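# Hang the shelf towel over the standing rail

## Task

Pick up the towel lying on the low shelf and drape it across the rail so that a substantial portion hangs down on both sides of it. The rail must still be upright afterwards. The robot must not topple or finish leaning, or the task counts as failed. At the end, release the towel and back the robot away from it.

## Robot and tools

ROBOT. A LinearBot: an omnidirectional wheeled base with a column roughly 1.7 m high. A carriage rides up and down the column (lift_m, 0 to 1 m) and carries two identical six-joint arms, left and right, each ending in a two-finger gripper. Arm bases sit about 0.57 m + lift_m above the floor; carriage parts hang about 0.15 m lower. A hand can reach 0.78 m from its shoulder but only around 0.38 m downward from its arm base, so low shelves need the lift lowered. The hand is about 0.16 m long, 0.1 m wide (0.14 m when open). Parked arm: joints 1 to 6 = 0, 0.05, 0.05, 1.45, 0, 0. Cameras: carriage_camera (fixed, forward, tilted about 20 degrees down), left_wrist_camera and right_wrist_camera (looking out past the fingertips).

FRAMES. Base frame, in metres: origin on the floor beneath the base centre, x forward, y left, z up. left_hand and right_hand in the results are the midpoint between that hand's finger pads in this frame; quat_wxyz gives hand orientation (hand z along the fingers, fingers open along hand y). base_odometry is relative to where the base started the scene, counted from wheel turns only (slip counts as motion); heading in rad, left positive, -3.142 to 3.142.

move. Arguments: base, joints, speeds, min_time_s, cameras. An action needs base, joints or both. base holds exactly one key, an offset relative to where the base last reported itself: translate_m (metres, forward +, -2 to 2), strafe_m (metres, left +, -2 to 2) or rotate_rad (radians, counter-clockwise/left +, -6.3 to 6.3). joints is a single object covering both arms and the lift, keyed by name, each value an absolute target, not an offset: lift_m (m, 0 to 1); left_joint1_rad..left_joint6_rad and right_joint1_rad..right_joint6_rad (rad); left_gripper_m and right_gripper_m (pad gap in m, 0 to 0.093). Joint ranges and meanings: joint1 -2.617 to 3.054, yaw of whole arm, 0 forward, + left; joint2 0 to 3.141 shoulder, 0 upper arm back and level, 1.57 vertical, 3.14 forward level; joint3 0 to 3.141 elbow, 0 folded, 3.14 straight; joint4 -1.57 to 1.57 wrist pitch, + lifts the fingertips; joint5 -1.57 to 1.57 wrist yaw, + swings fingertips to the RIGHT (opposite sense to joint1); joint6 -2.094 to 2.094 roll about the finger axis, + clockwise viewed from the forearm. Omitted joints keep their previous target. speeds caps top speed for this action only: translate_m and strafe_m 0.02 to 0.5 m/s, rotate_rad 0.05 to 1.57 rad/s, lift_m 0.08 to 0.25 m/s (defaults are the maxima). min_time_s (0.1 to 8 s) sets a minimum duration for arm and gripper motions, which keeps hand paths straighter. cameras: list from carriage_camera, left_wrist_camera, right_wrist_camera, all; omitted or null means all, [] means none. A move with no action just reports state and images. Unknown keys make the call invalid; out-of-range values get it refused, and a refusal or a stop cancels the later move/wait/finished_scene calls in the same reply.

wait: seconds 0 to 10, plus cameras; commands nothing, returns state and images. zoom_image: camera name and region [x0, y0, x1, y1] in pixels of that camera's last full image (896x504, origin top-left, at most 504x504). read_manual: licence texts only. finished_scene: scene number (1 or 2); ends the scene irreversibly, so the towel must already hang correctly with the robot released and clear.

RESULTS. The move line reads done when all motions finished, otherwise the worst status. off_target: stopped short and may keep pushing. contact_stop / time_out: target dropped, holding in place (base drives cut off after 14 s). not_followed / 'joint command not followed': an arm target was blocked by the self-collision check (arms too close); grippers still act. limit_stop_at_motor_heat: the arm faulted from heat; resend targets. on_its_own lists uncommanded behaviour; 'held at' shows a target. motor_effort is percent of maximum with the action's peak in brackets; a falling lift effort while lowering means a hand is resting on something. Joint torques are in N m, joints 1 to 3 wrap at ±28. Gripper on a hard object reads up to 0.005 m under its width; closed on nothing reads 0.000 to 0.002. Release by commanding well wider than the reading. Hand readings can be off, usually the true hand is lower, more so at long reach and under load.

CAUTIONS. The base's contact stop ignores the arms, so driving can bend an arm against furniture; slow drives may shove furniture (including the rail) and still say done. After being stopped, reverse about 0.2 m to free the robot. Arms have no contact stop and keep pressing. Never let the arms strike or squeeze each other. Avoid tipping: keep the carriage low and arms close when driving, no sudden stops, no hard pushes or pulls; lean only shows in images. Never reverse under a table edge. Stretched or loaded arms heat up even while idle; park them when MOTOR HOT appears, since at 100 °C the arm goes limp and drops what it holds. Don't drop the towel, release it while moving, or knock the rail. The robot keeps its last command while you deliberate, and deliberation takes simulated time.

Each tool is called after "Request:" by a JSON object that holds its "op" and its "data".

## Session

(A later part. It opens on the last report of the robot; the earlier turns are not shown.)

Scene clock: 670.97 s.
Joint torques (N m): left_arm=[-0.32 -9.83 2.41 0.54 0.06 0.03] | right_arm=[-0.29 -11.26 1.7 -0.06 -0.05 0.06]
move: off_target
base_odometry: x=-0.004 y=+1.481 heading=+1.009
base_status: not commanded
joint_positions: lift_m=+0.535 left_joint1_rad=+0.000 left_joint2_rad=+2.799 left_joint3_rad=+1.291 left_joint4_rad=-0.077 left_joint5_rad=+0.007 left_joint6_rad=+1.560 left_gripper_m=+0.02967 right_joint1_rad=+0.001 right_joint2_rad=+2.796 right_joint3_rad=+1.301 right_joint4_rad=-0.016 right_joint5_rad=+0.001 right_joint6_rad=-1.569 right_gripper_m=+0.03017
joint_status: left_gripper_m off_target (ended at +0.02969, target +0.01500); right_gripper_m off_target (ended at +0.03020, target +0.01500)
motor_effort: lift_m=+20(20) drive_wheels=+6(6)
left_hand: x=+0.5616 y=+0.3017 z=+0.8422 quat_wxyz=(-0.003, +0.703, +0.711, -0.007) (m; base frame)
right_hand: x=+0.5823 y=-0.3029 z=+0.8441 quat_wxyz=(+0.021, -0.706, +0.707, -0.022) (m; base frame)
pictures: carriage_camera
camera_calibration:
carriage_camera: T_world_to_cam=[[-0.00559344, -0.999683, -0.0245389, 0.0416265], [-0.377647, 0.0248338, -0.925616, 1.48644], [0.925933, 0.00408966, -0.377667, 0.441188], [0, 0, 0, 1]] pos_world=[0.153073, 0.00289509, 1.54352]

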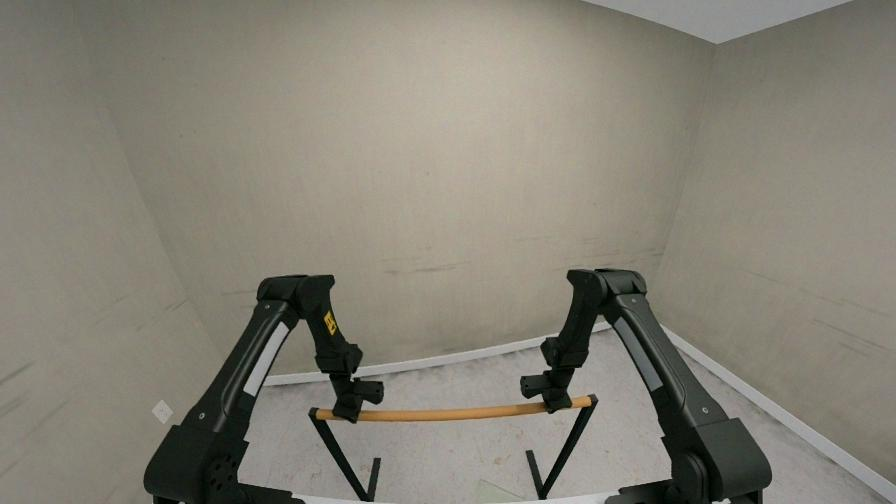

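Request:
{"op": "move", "data": {"joints": {"lift_m": 0.575}, "speeds": {"lift_m": 0.08}, "cameras": ["carriage_camera", "right_wrist_camera"]}}

Scene clock: 674.37 s.
Joint torques (N m): left_arm=[-0.35 -16.61 2.54 -0.32 0.06 -0.03] | right_arm=[-0.31 -17.92 2.09 -0.78 -0.03 0.02]
move: done
base_odometry: x=-0.004 y=+1.481 heading=+1.009
base_status: not commanded
joint_positions: lift_m=+0.574 left_joint1_rad=+0.000 left_joint2_rad=+2.877 left_joint3_rad=+1.283 left_joint4_rad=+0.000 left_joint5_rad=+0.006 left_joint6_rad=+1.566 left_gripper_m=+0.02964 right_joint1_rad=+0.001 right_joint2_rad=+2.876 right_joint3_rad=+1.289 right_joint4_rad=+0.040 right_joint5_rad=+0.001 right_joint6_rad=-1.567 right_gripper_m=+0.03011
joint_status: all done
motor_effort: lift_m=+30(35) drive_wheels=+7(7)
left_hand: x=+0.5448 y=+0.3018 z=+0.8557 quat_wxyz=(-0.006, +0.705, +0.709, -0.010) (m; base frame)
right_hand: x=+0.5578 y=-0.3029 z=+0.8563 quat_wxyz=(+0.008, -0.706, +0.708, -0.009) (m; base frame)
pictures: carriage_camera, right_wrist_camera
camera_calibration:
carriage_camera: T_world_to_cam=[[-0.00559344, -0.999683, -0.0245389, 0.0425768], [-0.377647, 0.0248338, -0.925616, 1.52228], [0.925933, 0.00408966, -0.377667, 0.455813], [0, 0, 0, 1]] pos_world=[0.153073, 0.00289509, 1.58224]
right_wrist_camera: T_world_to_cam=[[0.999087, -0.0256774, -0.0341549, -0.52649], [-0.00135941, -0.818007, 0.575207, -0.72761], [-0.0427087, -0.574636, -0.817294, 0.676273], [0, 0, 0, 1]] pos_world=[0.553902, -0.220098, 0.953259]

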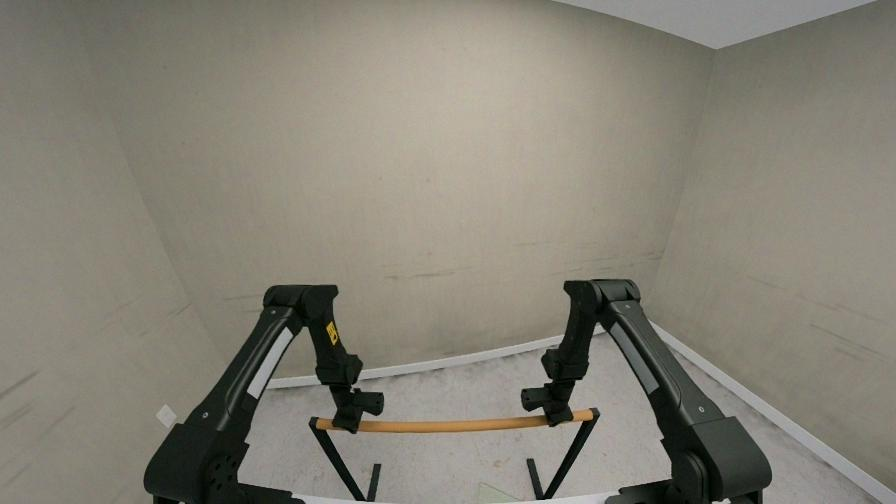

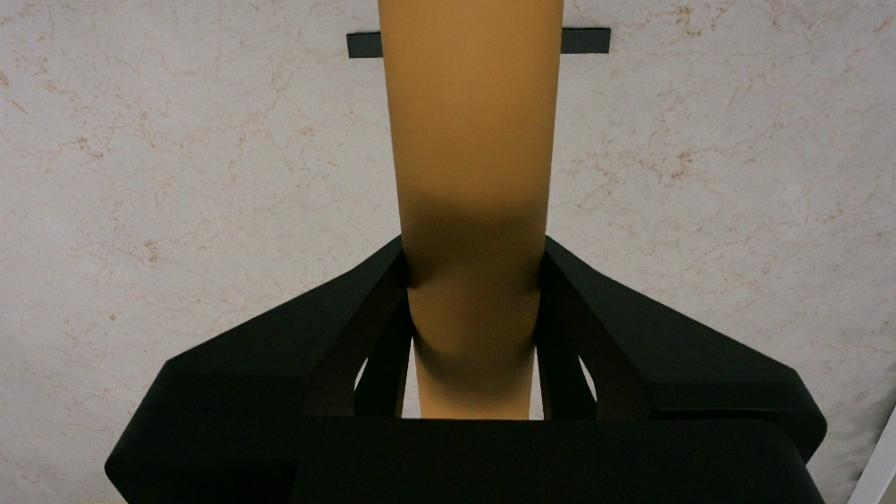

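Request:
{"op": "move", "data": {"joints": {"lift_m": 0.605}, "speeds": {"lift_m": 0.08}, "cameras": ["carriage_camera", "right_wrist_camera"]}}

Request:
{"op": "zoom_image", "data": {"camera": "carriage_camera", "region": [290, 360, 620, 504]}}

Scene clock: 678.73 s.
Joint torques (N m): left_arm=[-0.31 -16.83 2.65 -0.25 0.03 -0.01] | right_arm=[-0.42 -18.14 2.18 -0.7 -0.04 0.04]
move: done
base_odometry: x=-0.004 y=+1.481 heading=+1.009
base_status: not commanded
joint_positions: lift_m=+0.604 left_joint1_rad=+0.000 left_joint2_rad=+2.880 left_joint3_rad=+1.283 left_joint4_rad=-0.010 left_joint5_rad=+0.006 left_joint6_rad=+1.566 left_gripper_m=+0.02963 right_joint1_rad=+0.001 right_joint2_rad=+2.880 right_joint3_rad=+1.289 right_joint4_rad=+0.031 right_joint5_rad=+0.001 right_joint6_rad=-1.567 right_gripper_m=+0.03010
joint_status: all done
motor_effort: lift_m=+30(37) drive_wheels=+7(7)
left_hand: x=+0.5407 y=+0.3018 z=+0.8848 quat_wxyz=(-0.011, +0.705, +0.709, -0.015) (m; base frame)
right_hand: x=+0.5536 y=-0.3029 z=+0.8848 quat_wxyz=(+0.003, -0.706, +0.708, -0.004) (m; base frame)
pictures: carriage_camera, right_wrist_camera
camera_calibration:
carriage_camera: T_world_to_cam=[[-0.00559344, -0.999683, -0.0245389, 0.0433125], [-0.377647, 0.0248338, -0.925616, 1.55004], [0.925933, 0.00408966, -0.377667, 0.467137], [0, 0, 0, 1]] pos_world=[0.153073, 0.00289509, 1.61222]
right_wrist_camera: T_world_to_cam=[[0.998523, -0.0256777, -0.0478716, -0.508884], [0.00653991, -0.818002, 0.575178, -0.748359], [-0.0539283, -0.574642, -0.816626, 0.705007], [0, 0, 0, 1]] pos_world=[0.551046, -0.2201, 0.981806]

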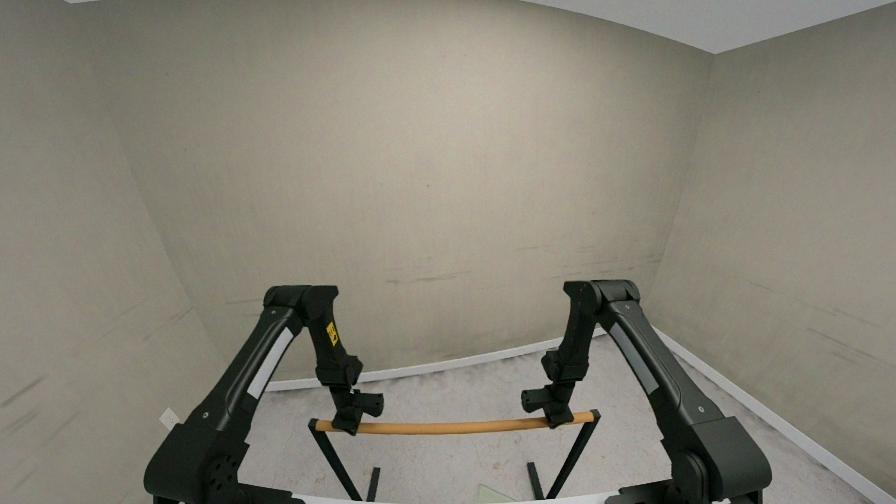

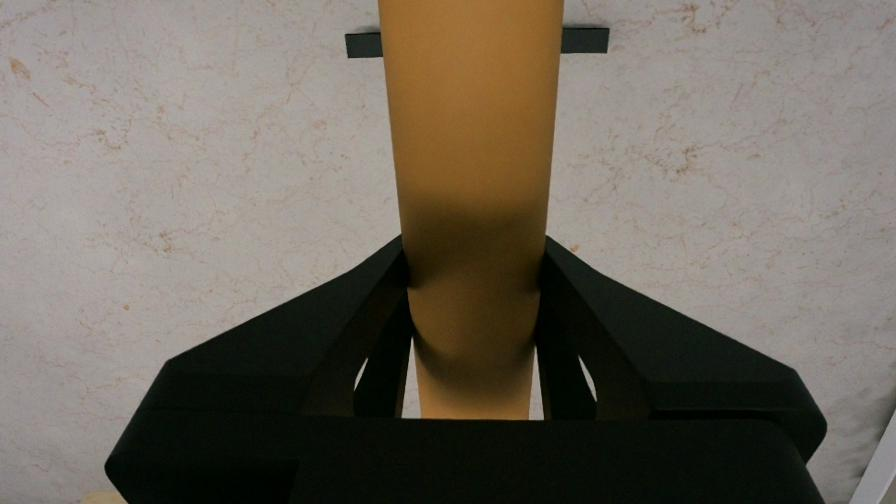

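Scaled by 1.527 from the camera's 896x504 image, which has a finer 1280x720 frame.

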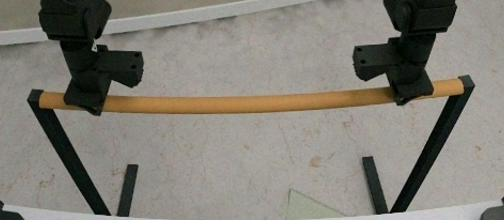

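Request:
{"op": "move", "data": {"base": {"translate_m": -0.42}, "speeds": {"translate_m": 0.15}, "cameras": []}}

Request:
{"op": "move", "data": {"base": {"strafe_m": 0.22}, "speeds": {"strafe_m": 0.15}, "cameras": ["carriage_camera", "right_wrist_camera"]}}

Scene clock: 731.17 s.
Joint torques (N m): left_arm=[-0.23 -16.9 2.43 -0.14 0.05 -0.03] | right_arm=[-0.28 -18.33 1.88 -0.52 -0.02 0.03]
move: done
MOTOR HOT: joint 2 (shoulder) of the right arm reports 83 °C; the controller stops that arm at 100 °C. To cool a motor, set the load down, stop pushing, or move to a pose that needs little force.
base_odometry: x=-0.227 y=+1.125 heading=+1.010
base_status: done
joint_positions: lift_m=+0.604 left_joint1_rad=-0.001 left_joint2_rad=+2.880 left_joint3_rad=+1.285 left_joint4_rad=-0.026 left_joint5_rad=+0.006 left_joint6_rad=+1.566 left_gripper_m=+0.02963 right_joint1_rad=+0.001 right_joint2_rad=+2.880 right_joint3_rad=+1.290 right_joint4_rad=+0.013 right_joint5_rad=+0.001 right_joint6_rad=-1.566 right_gripper_m=+0.03009
joint_status: not commanded
motor_effort: lift_m=+31(31) drive_wheels=-3(12)
left_hand: x=+0.5373 y=+0.3017 z=+0.8850 quat_wxyz=(-0.016, +0.705, +0.708, -0.020) (m; base frame)
right_hand: x=+0.5498 y=-0.3028 z=+0.8849 quat_wxyz=(-0.002, -0.706, +0.708, +0.002) (m; base frame)
pictures: none
No camera images: "cameras" was empty.

Scene clock: 733.73 s.
Joint torques (N m): left_arm=[-0.27 -16.84 2.35 -0.24 0.08 -0.07] | right_arm=[-0.44 -18.28 1.87 -0.65 0.01 0.02]
move: done
MOTOR HOT: still on. Joint 2 (shoulder) of the right arm reports 84 °C.
base_odometry: x=-0.414 y=+1.242 heading=+1.010
base_status: done
joint_positions: lift_m=+0.604 left_joint1_rad=+0.000 left_joint2_rad=+2.880 left_joint3_rad=+1.285 left_joint4_rad=-0.009 left_joint5_rad=+0.002 left_joint6_rad=+1.569 left_gripper_m=+0.02962 right_joint1_rad=+0.002 right_joint2_rad=+2.880 right_joint3_rad=+1.290 right_joint4_rad=+0.032 right_joint5_rad=-0.001 right_joint6_rad=-1.565 right_gripper_m=+0.03009
joint_status: not commanded
motor_effort: lift_m=+30(31) drive_wheels=-3(10)
left_hand: x=+0.5415 y=+0.3024 z=+0.8848 quat_wxyz=(-0.011, +0.707, +0.707, -0.013) (m; base frame)
right_hand: x=+0.5545 y=-0.3022 z=+0.8849 quat_wxyz=(+0.005, -0.706, +0.708, -0.004) (m; base frame)
pictures: carriage_camera, right_wrist_camera
camera_calibration:
carriage_camera: T_world_to_cam=[[-0.00559344, -0.999683, -0.0245389, 0.0433125], [-0.377647, 0.0248338, -0.925616, 1.55004], [0.925933, 0.00408966, -0.377667, 0.467137], [0, 0, 0, 1]] pos_world=[0.153073, 0.00289509, 1.61222]
right_wrist_camera: T_world_to_cam=[[0.998621, -0.0259228, -0.0456479, -0.511799], [0.0049374, -0.819331, 0.5733, -0.745622], [-0.0522622, -0.572735, -0.818073, 0.706487], [0, 0, 0, 1]] pos_world=[0.551697, -0.219548, 0.982061]

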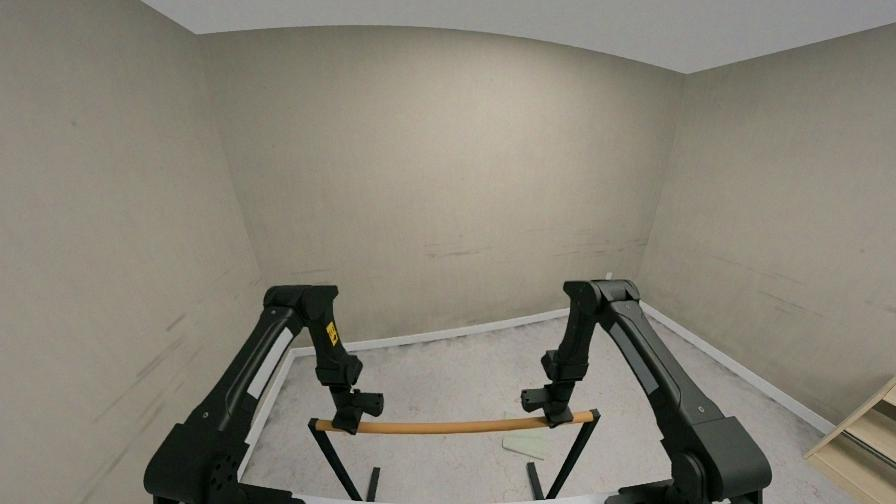

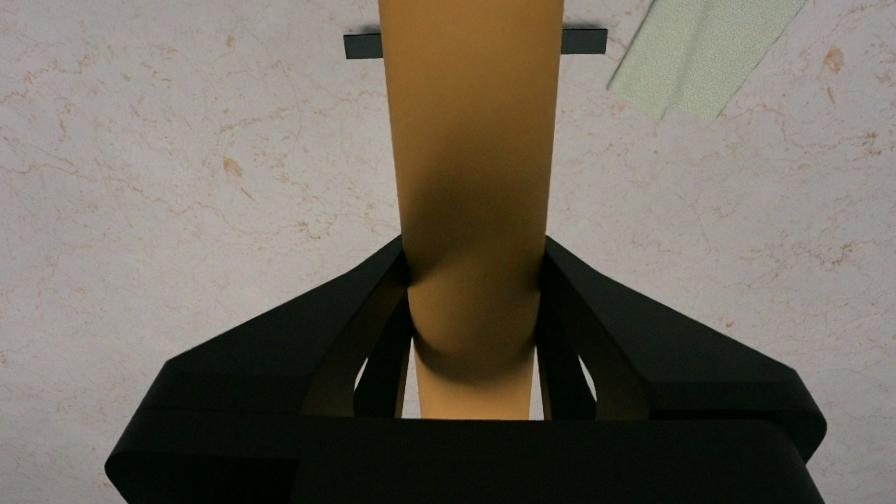

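Request:
{"op": "move", "data": {"joints": {"lift_m": 0.55}, "speeds": {"lift_m": 0.08}, "cameras": ["right_wrist_camera"]}}

Scene clock: 746.20 s.
Joint torques (N m): left_arm=[-0.27 -14.05 2.97 0.19 0.05 -0.07] | right_arm=[-0.42 -15.24 2.25 -0.16 -0.04 0.01]
move: done
MOTOR HOT: still on. Joint 2 (shoulder) of the right arm reports 86 °C.
base_odometry: x=-0.414 y=+1.242 heading=+1.010
base_status: not commanded
joint_positions: lift_m=+0.551 left_joint1_rad=+0.000 left_joint2_rad=+2.848 left_joint3_rad=+1.280 left_joint4_rad=-0.051 left_joint5_rad=+0.004 left_joint6_rad=+1.570 left_gripper_m=+0.02962 right_joint1_rad=+0.002 right_joint2_rad=+2.844 right_joint3_rad=+1.287 right_joint4_rad=-0.024 right_joint5_rad=-0.002 right_joint6_rad=-1.564 right_gripper_m=+0.03009
joint_status: all done
motor_effort: lift_m=+18(25) drive_wheels=-2(3)
left_hand: x=+0.5424 y=+0.3021 z=+0.8411 quat_wxyz=(-0.016, +0.707, +0.707, -0.018) (m; base frame)
right_hand: x=+0.5545 y=-0.3018 z=+0.8426 quat_wxyz=(-0.003, -0.706, +0.709, +0.004) (m; base frame)
pictures: right_wrist_camera
camera_calibration:
right_wrist_camera: T_world_to_cam=[[0.997331, -0.0262384, -0.0681424, -0.494171], [0.0175193, -0.819967, 0.572143, -0.72732], [-0.0708866, -0.571809, -0.817318, 0.68207], [0, 0, 0, 1]] pos_world=[0.553944, -0.21933, 0.939925]

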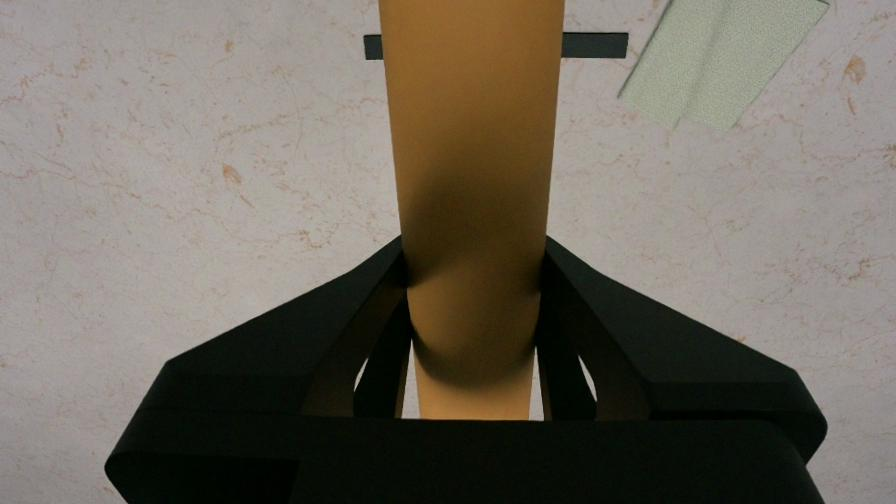

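Request:
{"op": "move", "data": {"base": {"translate_m": 0.2}, "speeds": {"translate_m": 0.1}, "cameras": ["right_wrist_camera"]}}

Request:
{"op": "zoom_image", "data": {"camera": "right_wrist_camera", "region": [480, 0, 880, 200]}}

Scene clock: 752.77 s.
Joint torques (N m): left_arm=[-0.31 -13.45 3.03 0.11 0.09 -0.09] | right_arm=[-0.46 -14.46 2.71 -0.1 0 -0.01]
move: done
MOTOR HOT: still on. Joint 2 (shoulder) of the right arm reports 83 °C.
base_odometry: x=-0.308 y=+1.412 heading=+1.011
base_status: done
joint_positions: lift_m=+0.550 left_joint1_rad=+0.000 left_joint2_rad=+2.840 left_joint3_rad=+1.279 left_joint4_rad=-0.042 left_joint5_rad=+0.004 left_joint6_rad=+1.571 left_gripper_m=+0.02961 right_joint1_rad=+0.002 right_joint2_rad=+2.836 right_joint3_rad=+1.284 right_joint4_rad=-0.025 right_joint5_rad=-0.002 right_joint6_rad=-1.564 right_gripper_m=+0.03008
joint_status: not commanded
motor_effort: lift_m=+22(22) drive_wheels=-5(11)
left_hand: x=+0.5474 y=+0.3021 z=+0.8429 quat_wxyz=(-0.010, +0.707, +0.707, -0.013) (m; base frame)
right_hand: x=+0.5552 y=-0.3019 z=+0.8443 quat_wxyz=(-0.002, -0.706, +0.709, +0.003) (m; base frame)
pictures: right_wrist_camera
camera_calibration:
right_wrist_camera: T_world_to_cam=[[0.997459, -0.0262607, -0.0662293, -0.49649], [0.0164298, -0.819751, 0.572485, -0.727946], [-0.0693253, -0.572118, -0.817236, 0.682403], [0, 0, 0, 1]] pos_world=[0.554496, -0.219357, 0.94154]

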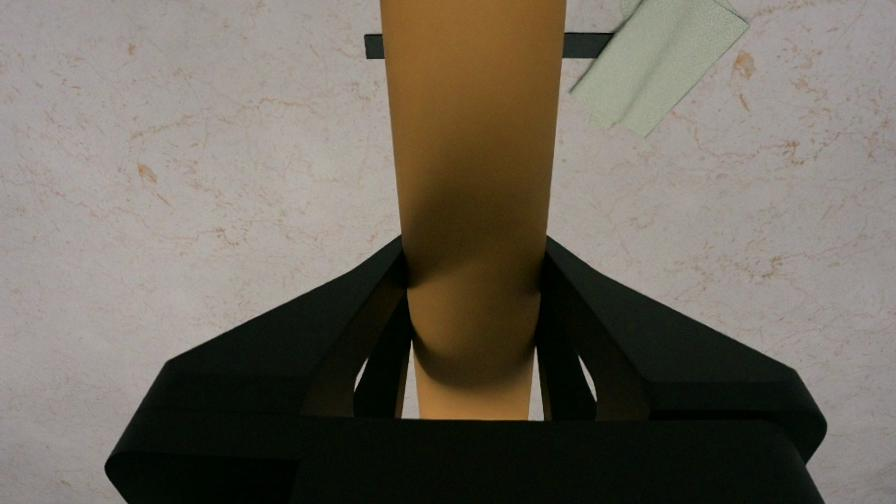

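Scaled by 1.260 from the camera's 896x504 image, which has a finer 1280x720 frame.

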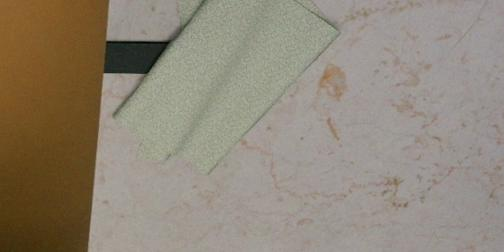

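Request:
{"op": "move", "data": {"cameras": ["right_wrist_camera", "carriage_camera"]}}

Scene clock: 770.17 s.
Joint torques (N m): left_arm=[-0.25 -13.42 3.07 0.11 0.07 -0.09] | right_arm=[-0.49 -14.45 2.74 -0.11 -0.01 0]
MOTOR HOT: still on. Joint 2 (shoulder) of the right arm reports 80 °C.
base_odometry: x=-0.308 y=+1.412 heading=+1.011
base_status: done
joint_positions: lift_m=+0.550 left_joint1_rad=+0.000 left_joint2_rad=+2.840 left_joint3_rad=+1.279 left_joint4_rad=-0.042 left_joint5_rad=+0.004 left_joint6_rad=+1.571 left_gripper_m=+0.02961 right_joint1_rad=+0.002 right_joint2_rad=+2.836 right_joint3_rad=+1.284 right_joint4_rad=-0.025 right_joint5_rad=-0.002 right_joint6_rad=-1.564 right_gripper_m=+0.03008
joint_status: not commanded
motor_effort: lift_m=+22(22) drive_wheels=-5(11)
left_hand: x=+0.5474 y=+0.3021 z=+0.8429 quat_wxyz=(-0.010, +0.707, +0.707, -0.013) (m; base frame)
right_hand: x=+0.5552 y=-0.3019 z=+0.8443 quat_wxyz=(-0.002, -0.706, +0.709, +0.003) (m; base frame)
pictures: carriage_camera, right_wrist_camera
camera_calibration:
carriage_camera: T_world_to_cam=[[-0.00559344, -0.999683, -0.0245389, 0.041989], [-0.377647, 0.0248338, -0.925616, 1.50011], [0.925933, 0.00408966, -0.377667, 0.446767], [0, 0, 0, 1]] pos_world=[0.153073, 0.00289509, 1.55829]
right_wrist_camera: T_world_to_cam=[[0.997459, -0.0262607, -0.0662293, -0.49649], [0.0164298, -0.819751, 0.572485, -0.727946], [-0.0693253, -0.572118, -0.817236, 0.682403], [0, 0, 0, 1]] pos_world=[0.554496, -0.219357, 0.94154]

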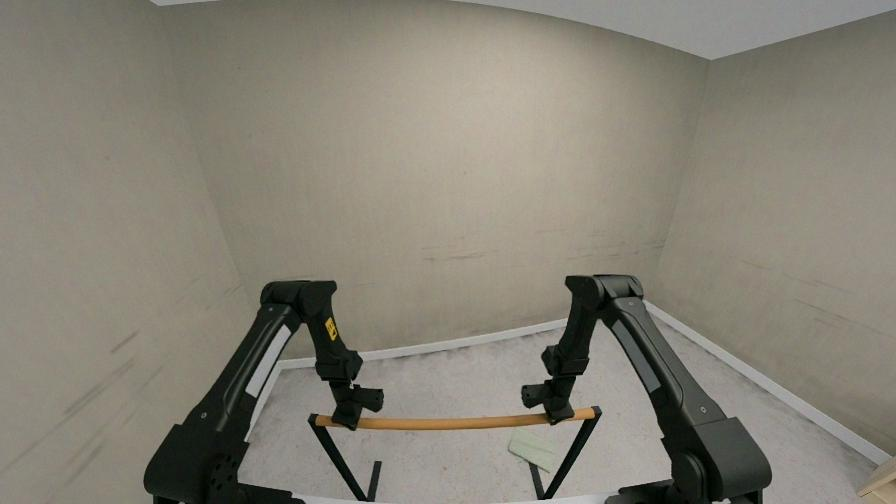

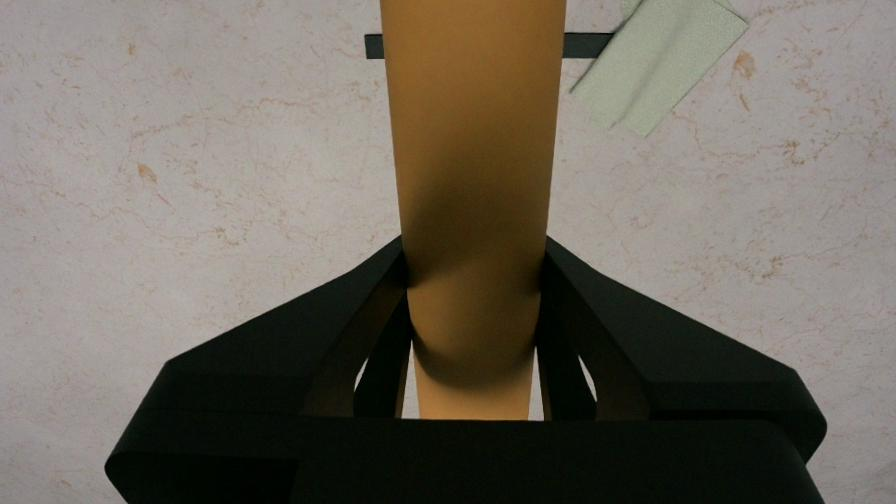

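Request:
{"op": "zoom_image", "data": {"camera": "right_wrist_camera", "region": [540, 0, 780, 140]}}

Request:
{"op": "zoom_image", "data": {"camera": "carriage_camera", "region": [460, 380, 660, 504]}}

Scaled by 2.100 from the camera's 896x504 image, which has a finer 1280x720 frame.

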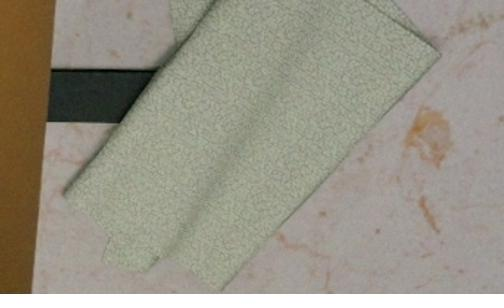

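Scaled by 2.520 from the camera's 896x504 image, which has a finer 1280x720 frame.

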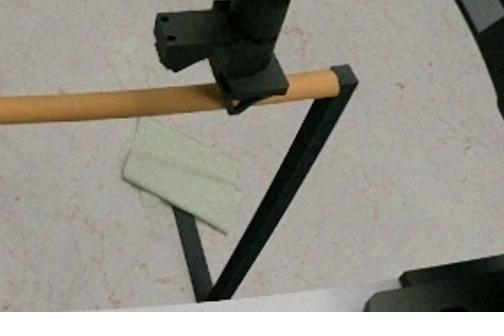

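Request:
{"op": "move", "data": {"base": {"translate_m": -0.15}, "speeds": {"translate_m": 0.12}, "cameras": ["right_wrist_camera"]}}

Request:
{"op": "move", "data": {"base": {"rotate_rad": 0.185}, "joints": {"lift_m": 0.57}, "speeds": {"rotate_rad": 0.2}, "cameras": []}}

Request:
{"op": "move", "data": {"base": {"strafe_m": -0.17}, "speeds": {"strafe_m": 0.15}, "cameras": []}}

Request:
{"op": "move", "data": {"joints": {"lift_m": 0.55}, "cameras": ["carriage_camera", "right_wrist_camera"]}}

Scene clock: 822.23 s.
Joint torques (N m): left_arm=[-0.25 -13.7 2.24 0.11 0.07 -0.08] | right_arm=[-0.36 -14.75 1.94 -0.09 0.01 0.02]
move: done
MOTOR HOT: still on. Joint 2 (shoulder) of the right arm reports 76 °C.
base_odometry: x=-0.388 y=+1.285 heading=+1.012
base_status: done
joint_positions: lift_m=+0.550 left_joint1_rad=-0.001 left_joint2_rad=+2.843 left_joint3_rad=+1.289 left_joint4_rad=-0.039 left_joint5_rad=+0.004 left_joint6_rad=+1.571 left_gripper_m=+0.02961 right_joint1_rad=+0.001 right_joint2_rad=+2.839 right_joint3_rad=+1.295 right_joint4_rad=-0.023 right_joint5_rad=+0.001 right_joint6_rad=-1.564 right_gripper_m=+0.03008
joint_status: not commanded
motor_effort: lift_m=+22(23) drive_wheels=-3(13)
left_hand: x=+0.5523 y=+0.3020 z=+0.8427 quat_wxyz=(-0.006, +0.707, +0.707, -0.009) (m; base frame)
right_hand: x=+0.5606 y=-0.3026 z=+0.8441 quat_wxyz=(+0.001, -0.705, +0.709, -0.002) (m; base frame)
pictures: right_wrist_camera
camera_calibration:
right_wrist_camera: T_world_to_cam=[[0.998152, -0.027178, -0.054354, -0.512546], [0.00902157, -0.81824, 0.574806, -0.725873], [-0.0600967, -0.574234, -0.816483, 0.675792], [0, 0, 0, 1]] pos_world=[0.55876, -0.219806, 0.94115]

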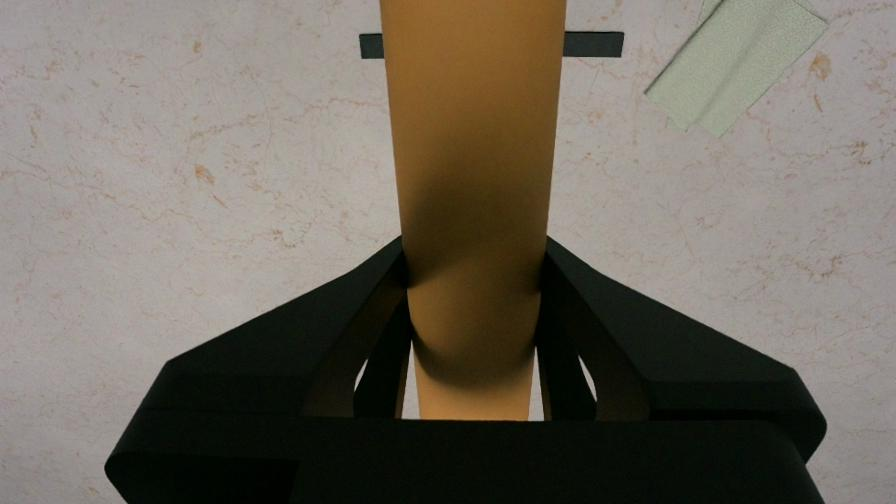

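Scene clock: 823.87 s.
Joint torques (N m): left_arm=[-0.44 -16.69 2.51 -0.23 0.08 -0.12] | right_arm=[-0.61 -18.03 2.04 -0.49 0.01 0]
move: done
MOTOR HOT: still on. Joint 2 (shoulder) of the right arm reports 77 °C.
base_odometry: x=-0.388 y=+1.285 heading=+1.196
base_status: done
joint_positions: lift_m=+0.569 left_joint1_rad=+0.001 left_joint2_rad=+2.877 left_joint3_rad=+1.283 left_joint4_rad=-0.006 left_joint5_rad=+0.001 left_joint6_rad=+1.575 left_gripper_m=+0.02961 right_joint1_rad=+0.003 right_joint2_rad=+2.876 right_joint3_rad=+1.289 right_joint4_rad=+0.011 right_joint5_rad=-0.004 right_joint6_rad=-1.562 right_gripper_m=+0.03008
joint_status: all done
motor_effort: lift_m=+30(36) drive_wheels=+9(13)
left_hand: x=+0.5429 y=+0.3031 z=+0.8507 quat_wxyz=(-0.010, +0.708, +0.706, -0.011) (m; base frame)
right_hand: x=+0.5503 y=-0.3013 z=+0.8512 quat_wxyz=(-0.001, -0.705, +0.709, +0.003) (m; base frame)
pictures: none
No camera images: "cameras" was empty.

Scene clock: 826.07 s.
Joint torques (N m): left_arm=[-0.1 -16.62 2.58 -0.22 0.06 -0.13] | right_arm=[0.03 -17.88 2.03 -0.46 0.04 -0.02]
move: done
MOTOR HOT: still on. Joint 2 (shoulder) of the right arm reports 77 °C.
base_odometry: x=-0.229 y=+1.223 heading=+1.197
base_status: done
joint_positions: lift_m=+0.569 left_joint1_rad=-0.003 left_joint2_rad=+2.877 left_joint3_rad=+1.283 left_joint4_rad=-0.010 left_joint5_rad=+0.004 left_joint6_rad=+1.575 left_gripper_m=+0.02961 right_joint1_rad=-0.001 right_joint2_rad=+2.877 right_joint3_rad=+1.289 right_joint4_rad=+0.006 right_joint5_rad=+0.000 right_joint6_rad=-1.562 right_gripper_m=+0.03008
joint_status: not commanded
motor_effort: lift_m=+30(30) drive_wheels=-6(13)
left_hand: x=+0.5421 y=+0.3012 z=+0.8507 quat_wxyz=(-0.010, +0.710, +0.704, -0.013) (m; base frame)
right_hand: x=+0.5486 y=-0.3032 z=+0.8510 quat_wxyz=(-0.004, -0.704, +0.711, +0.004) (m; base frame)
pictures: none
No camera images: "cameras" was empty.

Scene clock: 826.67 s.
Joint torques (N m): left_arm=[-0.05 -14.22 2.93 0.22 0.11 -0.13] | right_arm=[-0.16 -15.17 2.65 0.03 0 -0.02]
move: done
MOTOR HOT: still on. Joint 2 (shoulder) of the right arm reports 77 °C.
base_odometry: x=-0.229 y=+1.223 heading=+1.197
base_status: not commanded
joint_positions: lift_m=+0.551 left_joint1_rad=-0.003 left_joint2_rad=+2.849 left_joint3_rad=+1.281 left_joint4_rad=-0.053 left_joint5_rad=+0.000 left_joint6_rad=+1.576 left_gripper_m=+0.02960 right_joint1_rad=-0.001 right_joint2_rad=+2.844 right_joint3_rad=+1.283 right_joint4_rad=-0.042 right_joint5_rad=-0.004 right_joint6_rad=-1.561 right_gripper_m=+0.03008
joint_status: all done
motor_effort: lift_m=+18(24) drive_wheels=+6(7)
left_hand: x=+0.5417 y=+0.3019 z=+0.8409 quat_wxyz=(-0.018, +0.710, +0.704, -0.018) (m; base frame)
right_hand: x=+0.5478 y=-0.3023 z=+0.8424 quat_wxyz=(-0.010, -0.703, +0.711, +0.013) (m; base frame)
pictures: carriage_camera, right_wrist_camera
camera_calibration:
carriage_camera: T_world_to_cam=[[-0.00559344, -0.999683, -0.0245389, 0.0419999], [-0.377647, 0.0248338, -0.925616, 1.50052], [0.925933, 0.00408966, -0.377667, 0.446934], [0, 0, 0, 1]] pos_world=[0.153073, 0.00289509, 1.55873]
right_wrist_camera: T_world_to_cam=[[0.995341, -0.0318106, -0.0910236, -0.468823], [0.0258612, -0.821353, 0.569834, -0.730524], [-0.0928893, -0.569533, -0.816703, 0.693355], [0, 0, 0, 1]] pos_world=[0.549936, -0.220043, 0.939869]

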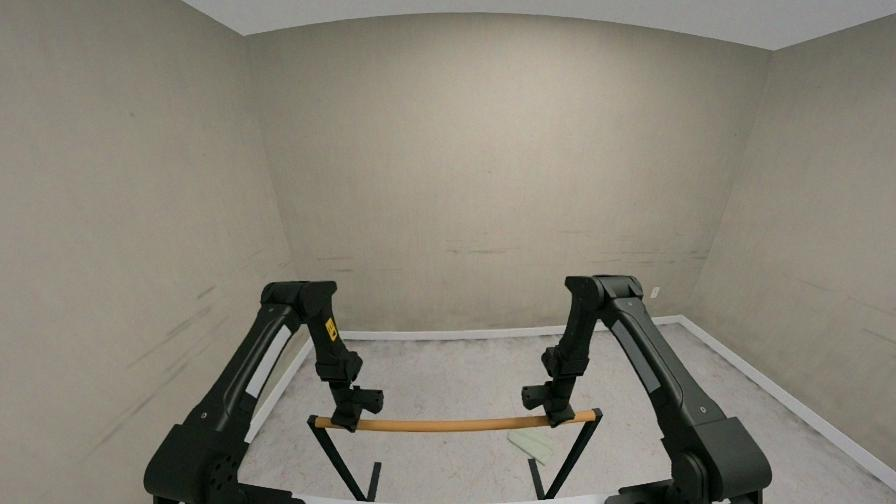

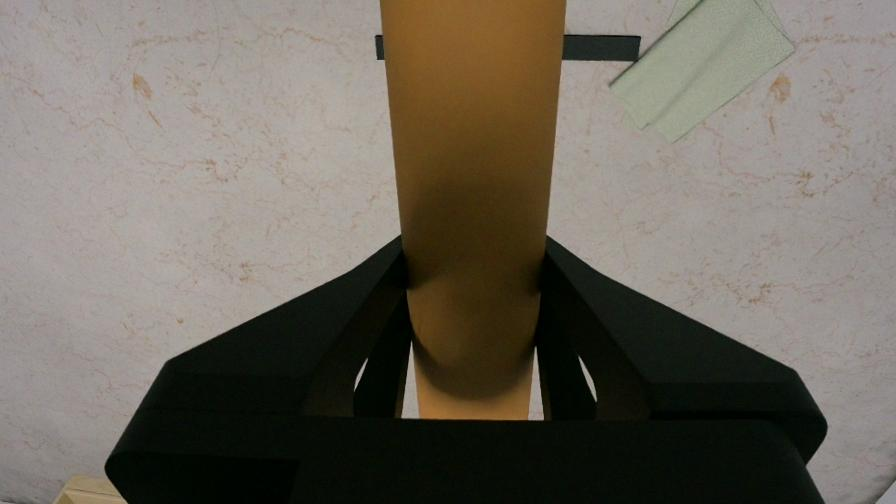

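Request:
{"op": "move", "data": {"base": {"strafe_m": -0.03}, "speeds": {"strafe_m": 0.1}, "cameras": []}}

Request:
{"op": "move", "data": {"base": {"translate_m": 0.5}, "speeds": {"translate_m": 0.15}, "cameras": ["right_wrist_camera"]}}

Request:
{"op": "zoom_image", "data": {"camera": "right_wrist_camera", "region": [540, 0, 820, 160]}}

Scene clock: 837.03 s.
Joint torques (N m): left_arm=[-1.11 -14.2 2.59 0.16 0.27 -0.25] | right_arm=[-1.36 -15.19 2.14 -0.03 0.23 -0.17]
move: done
MOTOR HOT: still on. Joint 2 (shoulder) of the right arm reports 73 °C.
base_odometry: x=-0.201 y=+1.212 heading=+1.198
base_status: done
joint_positions: lift_m=+0.551 left_joint1_rad=+0.008 left_joint2_rad=+2.848 left_joint3_rad=+1.285 left_joint4_rad=-0.046 left_joint5_rad=-0.017 left_joint6_rad=+1.587 left_gripper_m=+0.02961 right_joint1_rad=+0.012 right_joint2_rad=+2.844 right_joint3_rad=+1.291 right_joint4_rad=-0.034 right_joint5_rad=-0.022 right_joint6_rad=-1.550 right_gripper_m=+0.03008
joint_status: not commanded
motor_effort: lift_m=+18(19) drive_wheels=+6(16)
left_hand: x=+0.5459 y=+0.3085 z=+0.8412 quat_wxyz=(-0.020, +0.710, +0.704, -0.008) (m; base frame)
right_hand: x=+0.5534 y=-0.2951 z=+0.8428 quat_wxyz=(+0.002, -0.704, +0.710, +0.014) (m; base frame)
pictures: none
No camera images: "cameras" was empty.

Scene clock: 841.23 s.
Joint torques (N m): left_arm=[-0.79 -13.96 3 0.19 0.15 -0.24] | right_arm=[-1.01 -15.02 2.58 0.05 0.04 -0.14]
move: done
MOTOR HOT: cleared for the motors of the right arm.
base_odometry: x=-0.019 y=+1.677 heading=+1.197
base_status: done
joint_positions: lift_m=+0.550 left_joint1_rad=+0.005 left_joint2_rad=+2.848 left_joint3_rad=+1.278 left_joint4_rad=-0.055 left_joint5_rad=-0.002 left_joint6_rad=+1.584 left_gripper_m=+0.02960 right_joint1_rad=+0.008 right_joint2_rad=+2.844 right_joint3_rad=+1.284 right_joint4_rad=-0.047 right_joint5_rad=-0.006 right_joint6_rad=-1.552 right_gripper_m=+0.03007
joint_status: not commanded
motor_effort: lift_m=+19(19) drive_wheels=+6(12)
left_hand: x=+0.5408 y=+0.3049 z=+0.8412 quat_wxyz=(-0.019, +0.710, +0.704, -0.018) (m; base frame)
right_hand: x=+0.5472 y=-0.2994 z=+0.8426 quat_wxyz=(-0.011, -0.703, +0.711, +0.015) (m; base frame)
pictures: right_wrist_camera
camera_calibration:
right_wrist_camera: T_world_to_cam=[[0.994943, -0.0329077, -0.0948957, -0.464956], [0.0270943, -0.821843, 0.56907, -0.728355], [-0.0967161, -0.568763, -0.816795, 0.697487], [0, 0, 0, 1]] pos_world=[0.549797, -0.217189, 0.940067]

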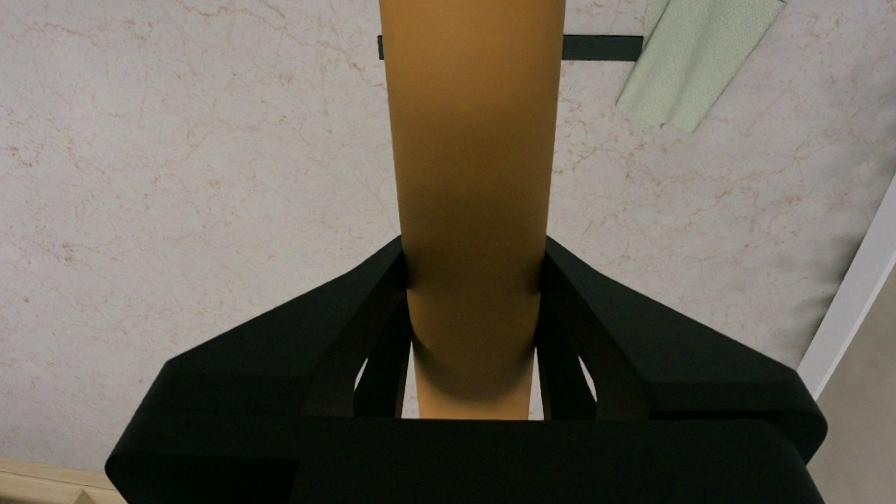

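Scaled by 1.800 from the camera's 896x504 image, which has a finer 1280x720 frame.

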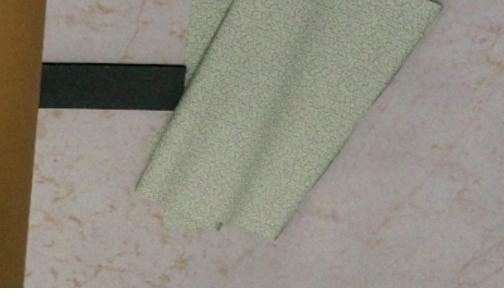

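Request:
{"op": "move", "data": {"base": {"translate_m": 0.35}, "speeds": {"translate_m": 0.15}, "cameras": ["carriage_camera", "right_wrist_camera"]}}

Request:
{"op": "zoom_image", "data": {"camera": "right_wrist_camera", "region": [540, 0, 820, 160]}}

Request:
{"op": "zoom_image", "data": {"camera": "carriage_camera", "region": [460, 360, 660, 504]}}

Scene clock: 849.10 s.
Joint torques (N m): left_arm=[-0.76 -9.65 4.19 2.81 0.24 -0.19] | right_arm=[-1.03 -10.39 4.27 2.4 0.26 -0.15]
move: done
base_odometry: x=+0.109 y=+2.003 heading=+1.197
base_status: done
joint_positions: lift_m=+0.550 left_joint1_rad=+0.005 left_joint2_rad=+2.805 left_joint3_rad=+1.260 left_joint4_rad=-0.355 left_joint5_rad=-0.013 left_joint6_rad=+1.584 left_gripper_m=+0.02957 right_joint1_rad=+0.008 right_joint2_rad=+2.799 right_joint3_rad=+1.260 right_joint4_rad=-0.342 right_joint5_rad=-0.023 right_joint6_rad=-1.552 right_gripper_m=+0.03005
joint_status: not commanded
motor_effort: lift_m=+19(19) drive_wheels=+5(15)
left_hand: x=+0.4769 y=+0.3065 z=+0.8662 quat_wxyz=(-0.119, +0.701, +0.694, -0.112) (m; base frame)
right_hand: x=+0.4820 y=-0.2969 z=+0.8668 quat_wxyz=(-0.103, -0.693, +0.704, +0.116) (m; base frame)
pictures: carriage_camera, right_wrist_camera
camera_calibration:
carriage_camera: T_world_to_cam=[[-0.00559344, -0.999683, -0.0245389, 0.0419978], [-0.377647, 0.0248338, -0.925616, 1.50044], [0.925933, 0.00408966, -0.377667, 0.446902], [0, 0, 0, 1]] pos_world=[0.153073, 0.00289509, 1.55865]
right_wrist_camera: T_world_to_cam=[[0.931701, -0.0323579, -0.361782, -0.135778], [0.176301, -0.830544, 0.528313, -0.777506], [-0.317571, -0.556012, -0.768114, 0.780467], [0, 0, 0, 1]] pos_world=[0.511433, -0.216197, 0.961132]

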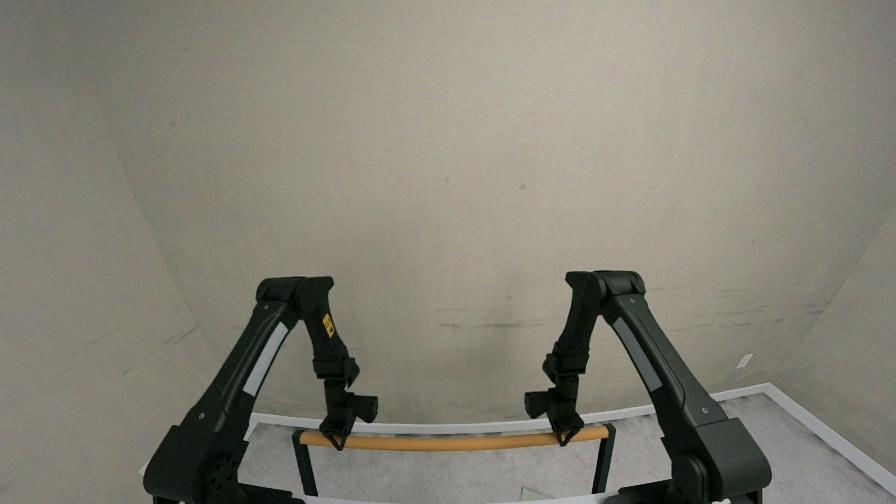

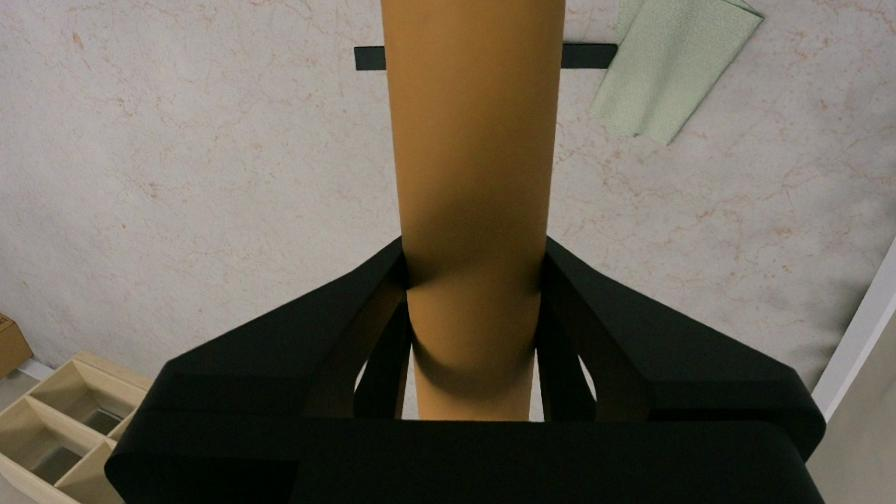

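Scaled by 1.800 from the camera's 896x504 image, which has a finer 1280x720 frame.

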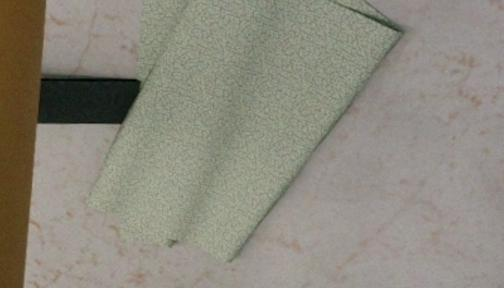

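Scaled by 2.520 from the camera's 896x504 image, which has a finer 1280x720 frame.

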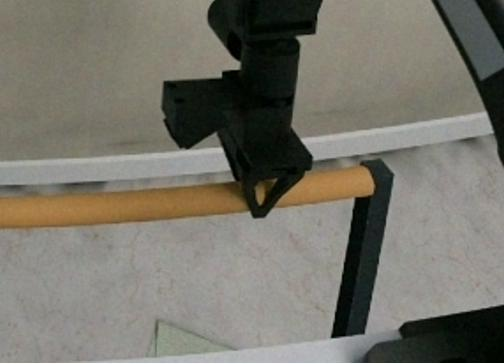

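Request:
{"op": "move", "data": {"cameras": ["carriage_camera", "right_wrist_camera", "left_wrist_camera"]}}

Scene clock: 870.17 s.
Joint torques (N m): left_arm=[-0.76 -9.62 4.1 2.78 0.25 -0.19] | right_arm=[-1.02 -10.39 4.31 2.43 0.24 -0.17]
base_odometry: x=+0.109 y=+2.003 heading=+1.197
base_status: done
joint_positions: lift_m=+0.550 left_joint1_rad=+0.005 left_joint2_rad=+2.805 left_joint3_rad=+1.260 left_joint4_rad=-0.355 left_joint5_rad=-0.013 left_joint6_rad=+1.584 left_gripper_m=+0.02957 right_joint1_rad=+0.008 right_joint2_rad=+2.799 right_joint3_rad=+1.260 right_joint4_rad=-0.342 right_joint5_rad=-0.023 right_joint6_rad=-1.552 right_gripper_m=+0.03005
joint_status: not commanded
motor_effort: lift_m=+19(19) drive_wheels=+5(15)
left_hand: x=+0.4769 y=+0.3065 z=+0.8662 quat_wxyz=(-0.119, +0.701, +0.694, -0.112) (m; base frame)
right_hand: x=+0.4820 y=-0.2969 z=+0.8668 quat_wxyz=(-0.103, -0.693, +0.704, +0.116) (m; base frame)
pictures: carriage_camera, left_wrist_camera, right_wrist_camera
camera_calibration:
carriage_camera: T_world_to_cam=[[-0.00559344, -0.999683, -0.0245389, 0.0419978], [-0.377647, 0.0248338, -0.925616, 1.50044], [0.925933, 0.00408966, -0.377667, 0.446902], [0, 0, 0, 1]] pos_world=[0.153073, 0.00289509, 1.55865]
left_wrist_camera: T_world_to_cam=[[-0.938903, 0.0309489, 0.342789, 0.140019], [0.229126, 0.79939, 0.555406, -0.833415], [-0.256833, 0.600014, -0.757641, 0.715687], [0, 0, 0, 1]] pos_world=[0.506234, 0.232468, 0.957121]
right_wrist_camera: T_world_to_cam=[[0.931701, -0.0323579, -0.361782, -0.135778], [0.176301, -0.830544, 0.528313, -0.777506], [-0.317571, -0.556012, -0.768114, 0.780467], [0, 0, 0, 1]] pos_world=[0.511433, -0.216197, 0.961132]

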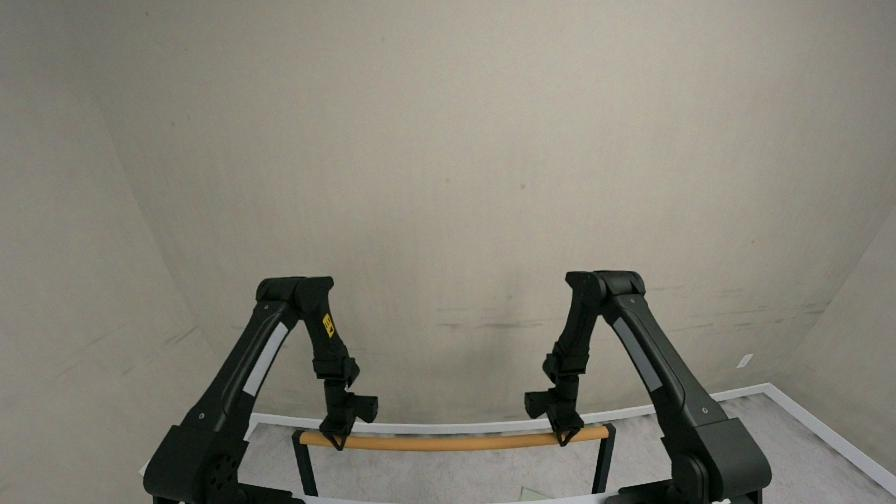

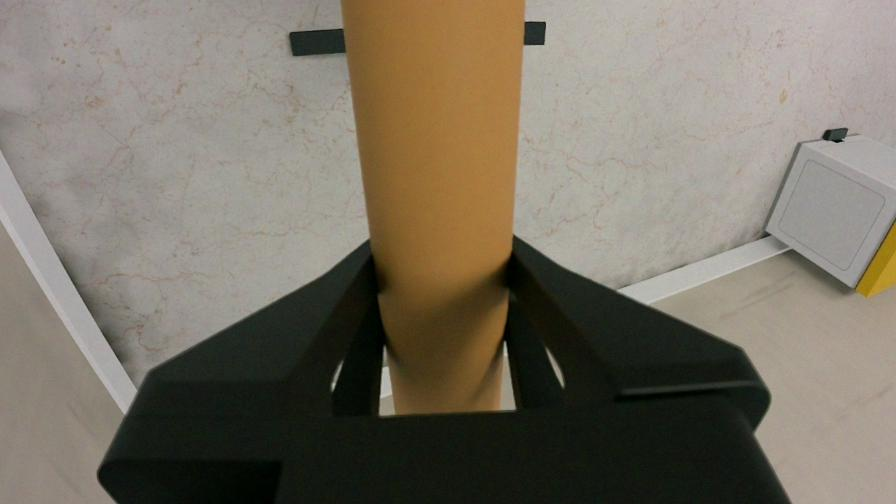

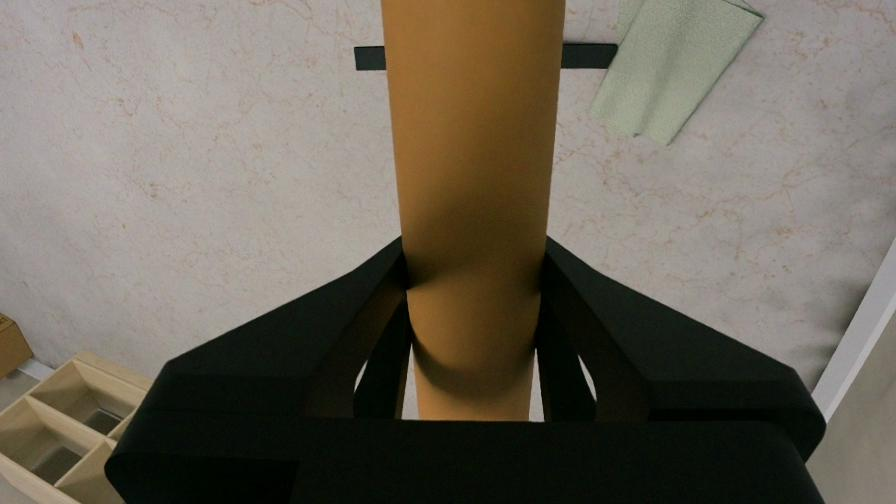

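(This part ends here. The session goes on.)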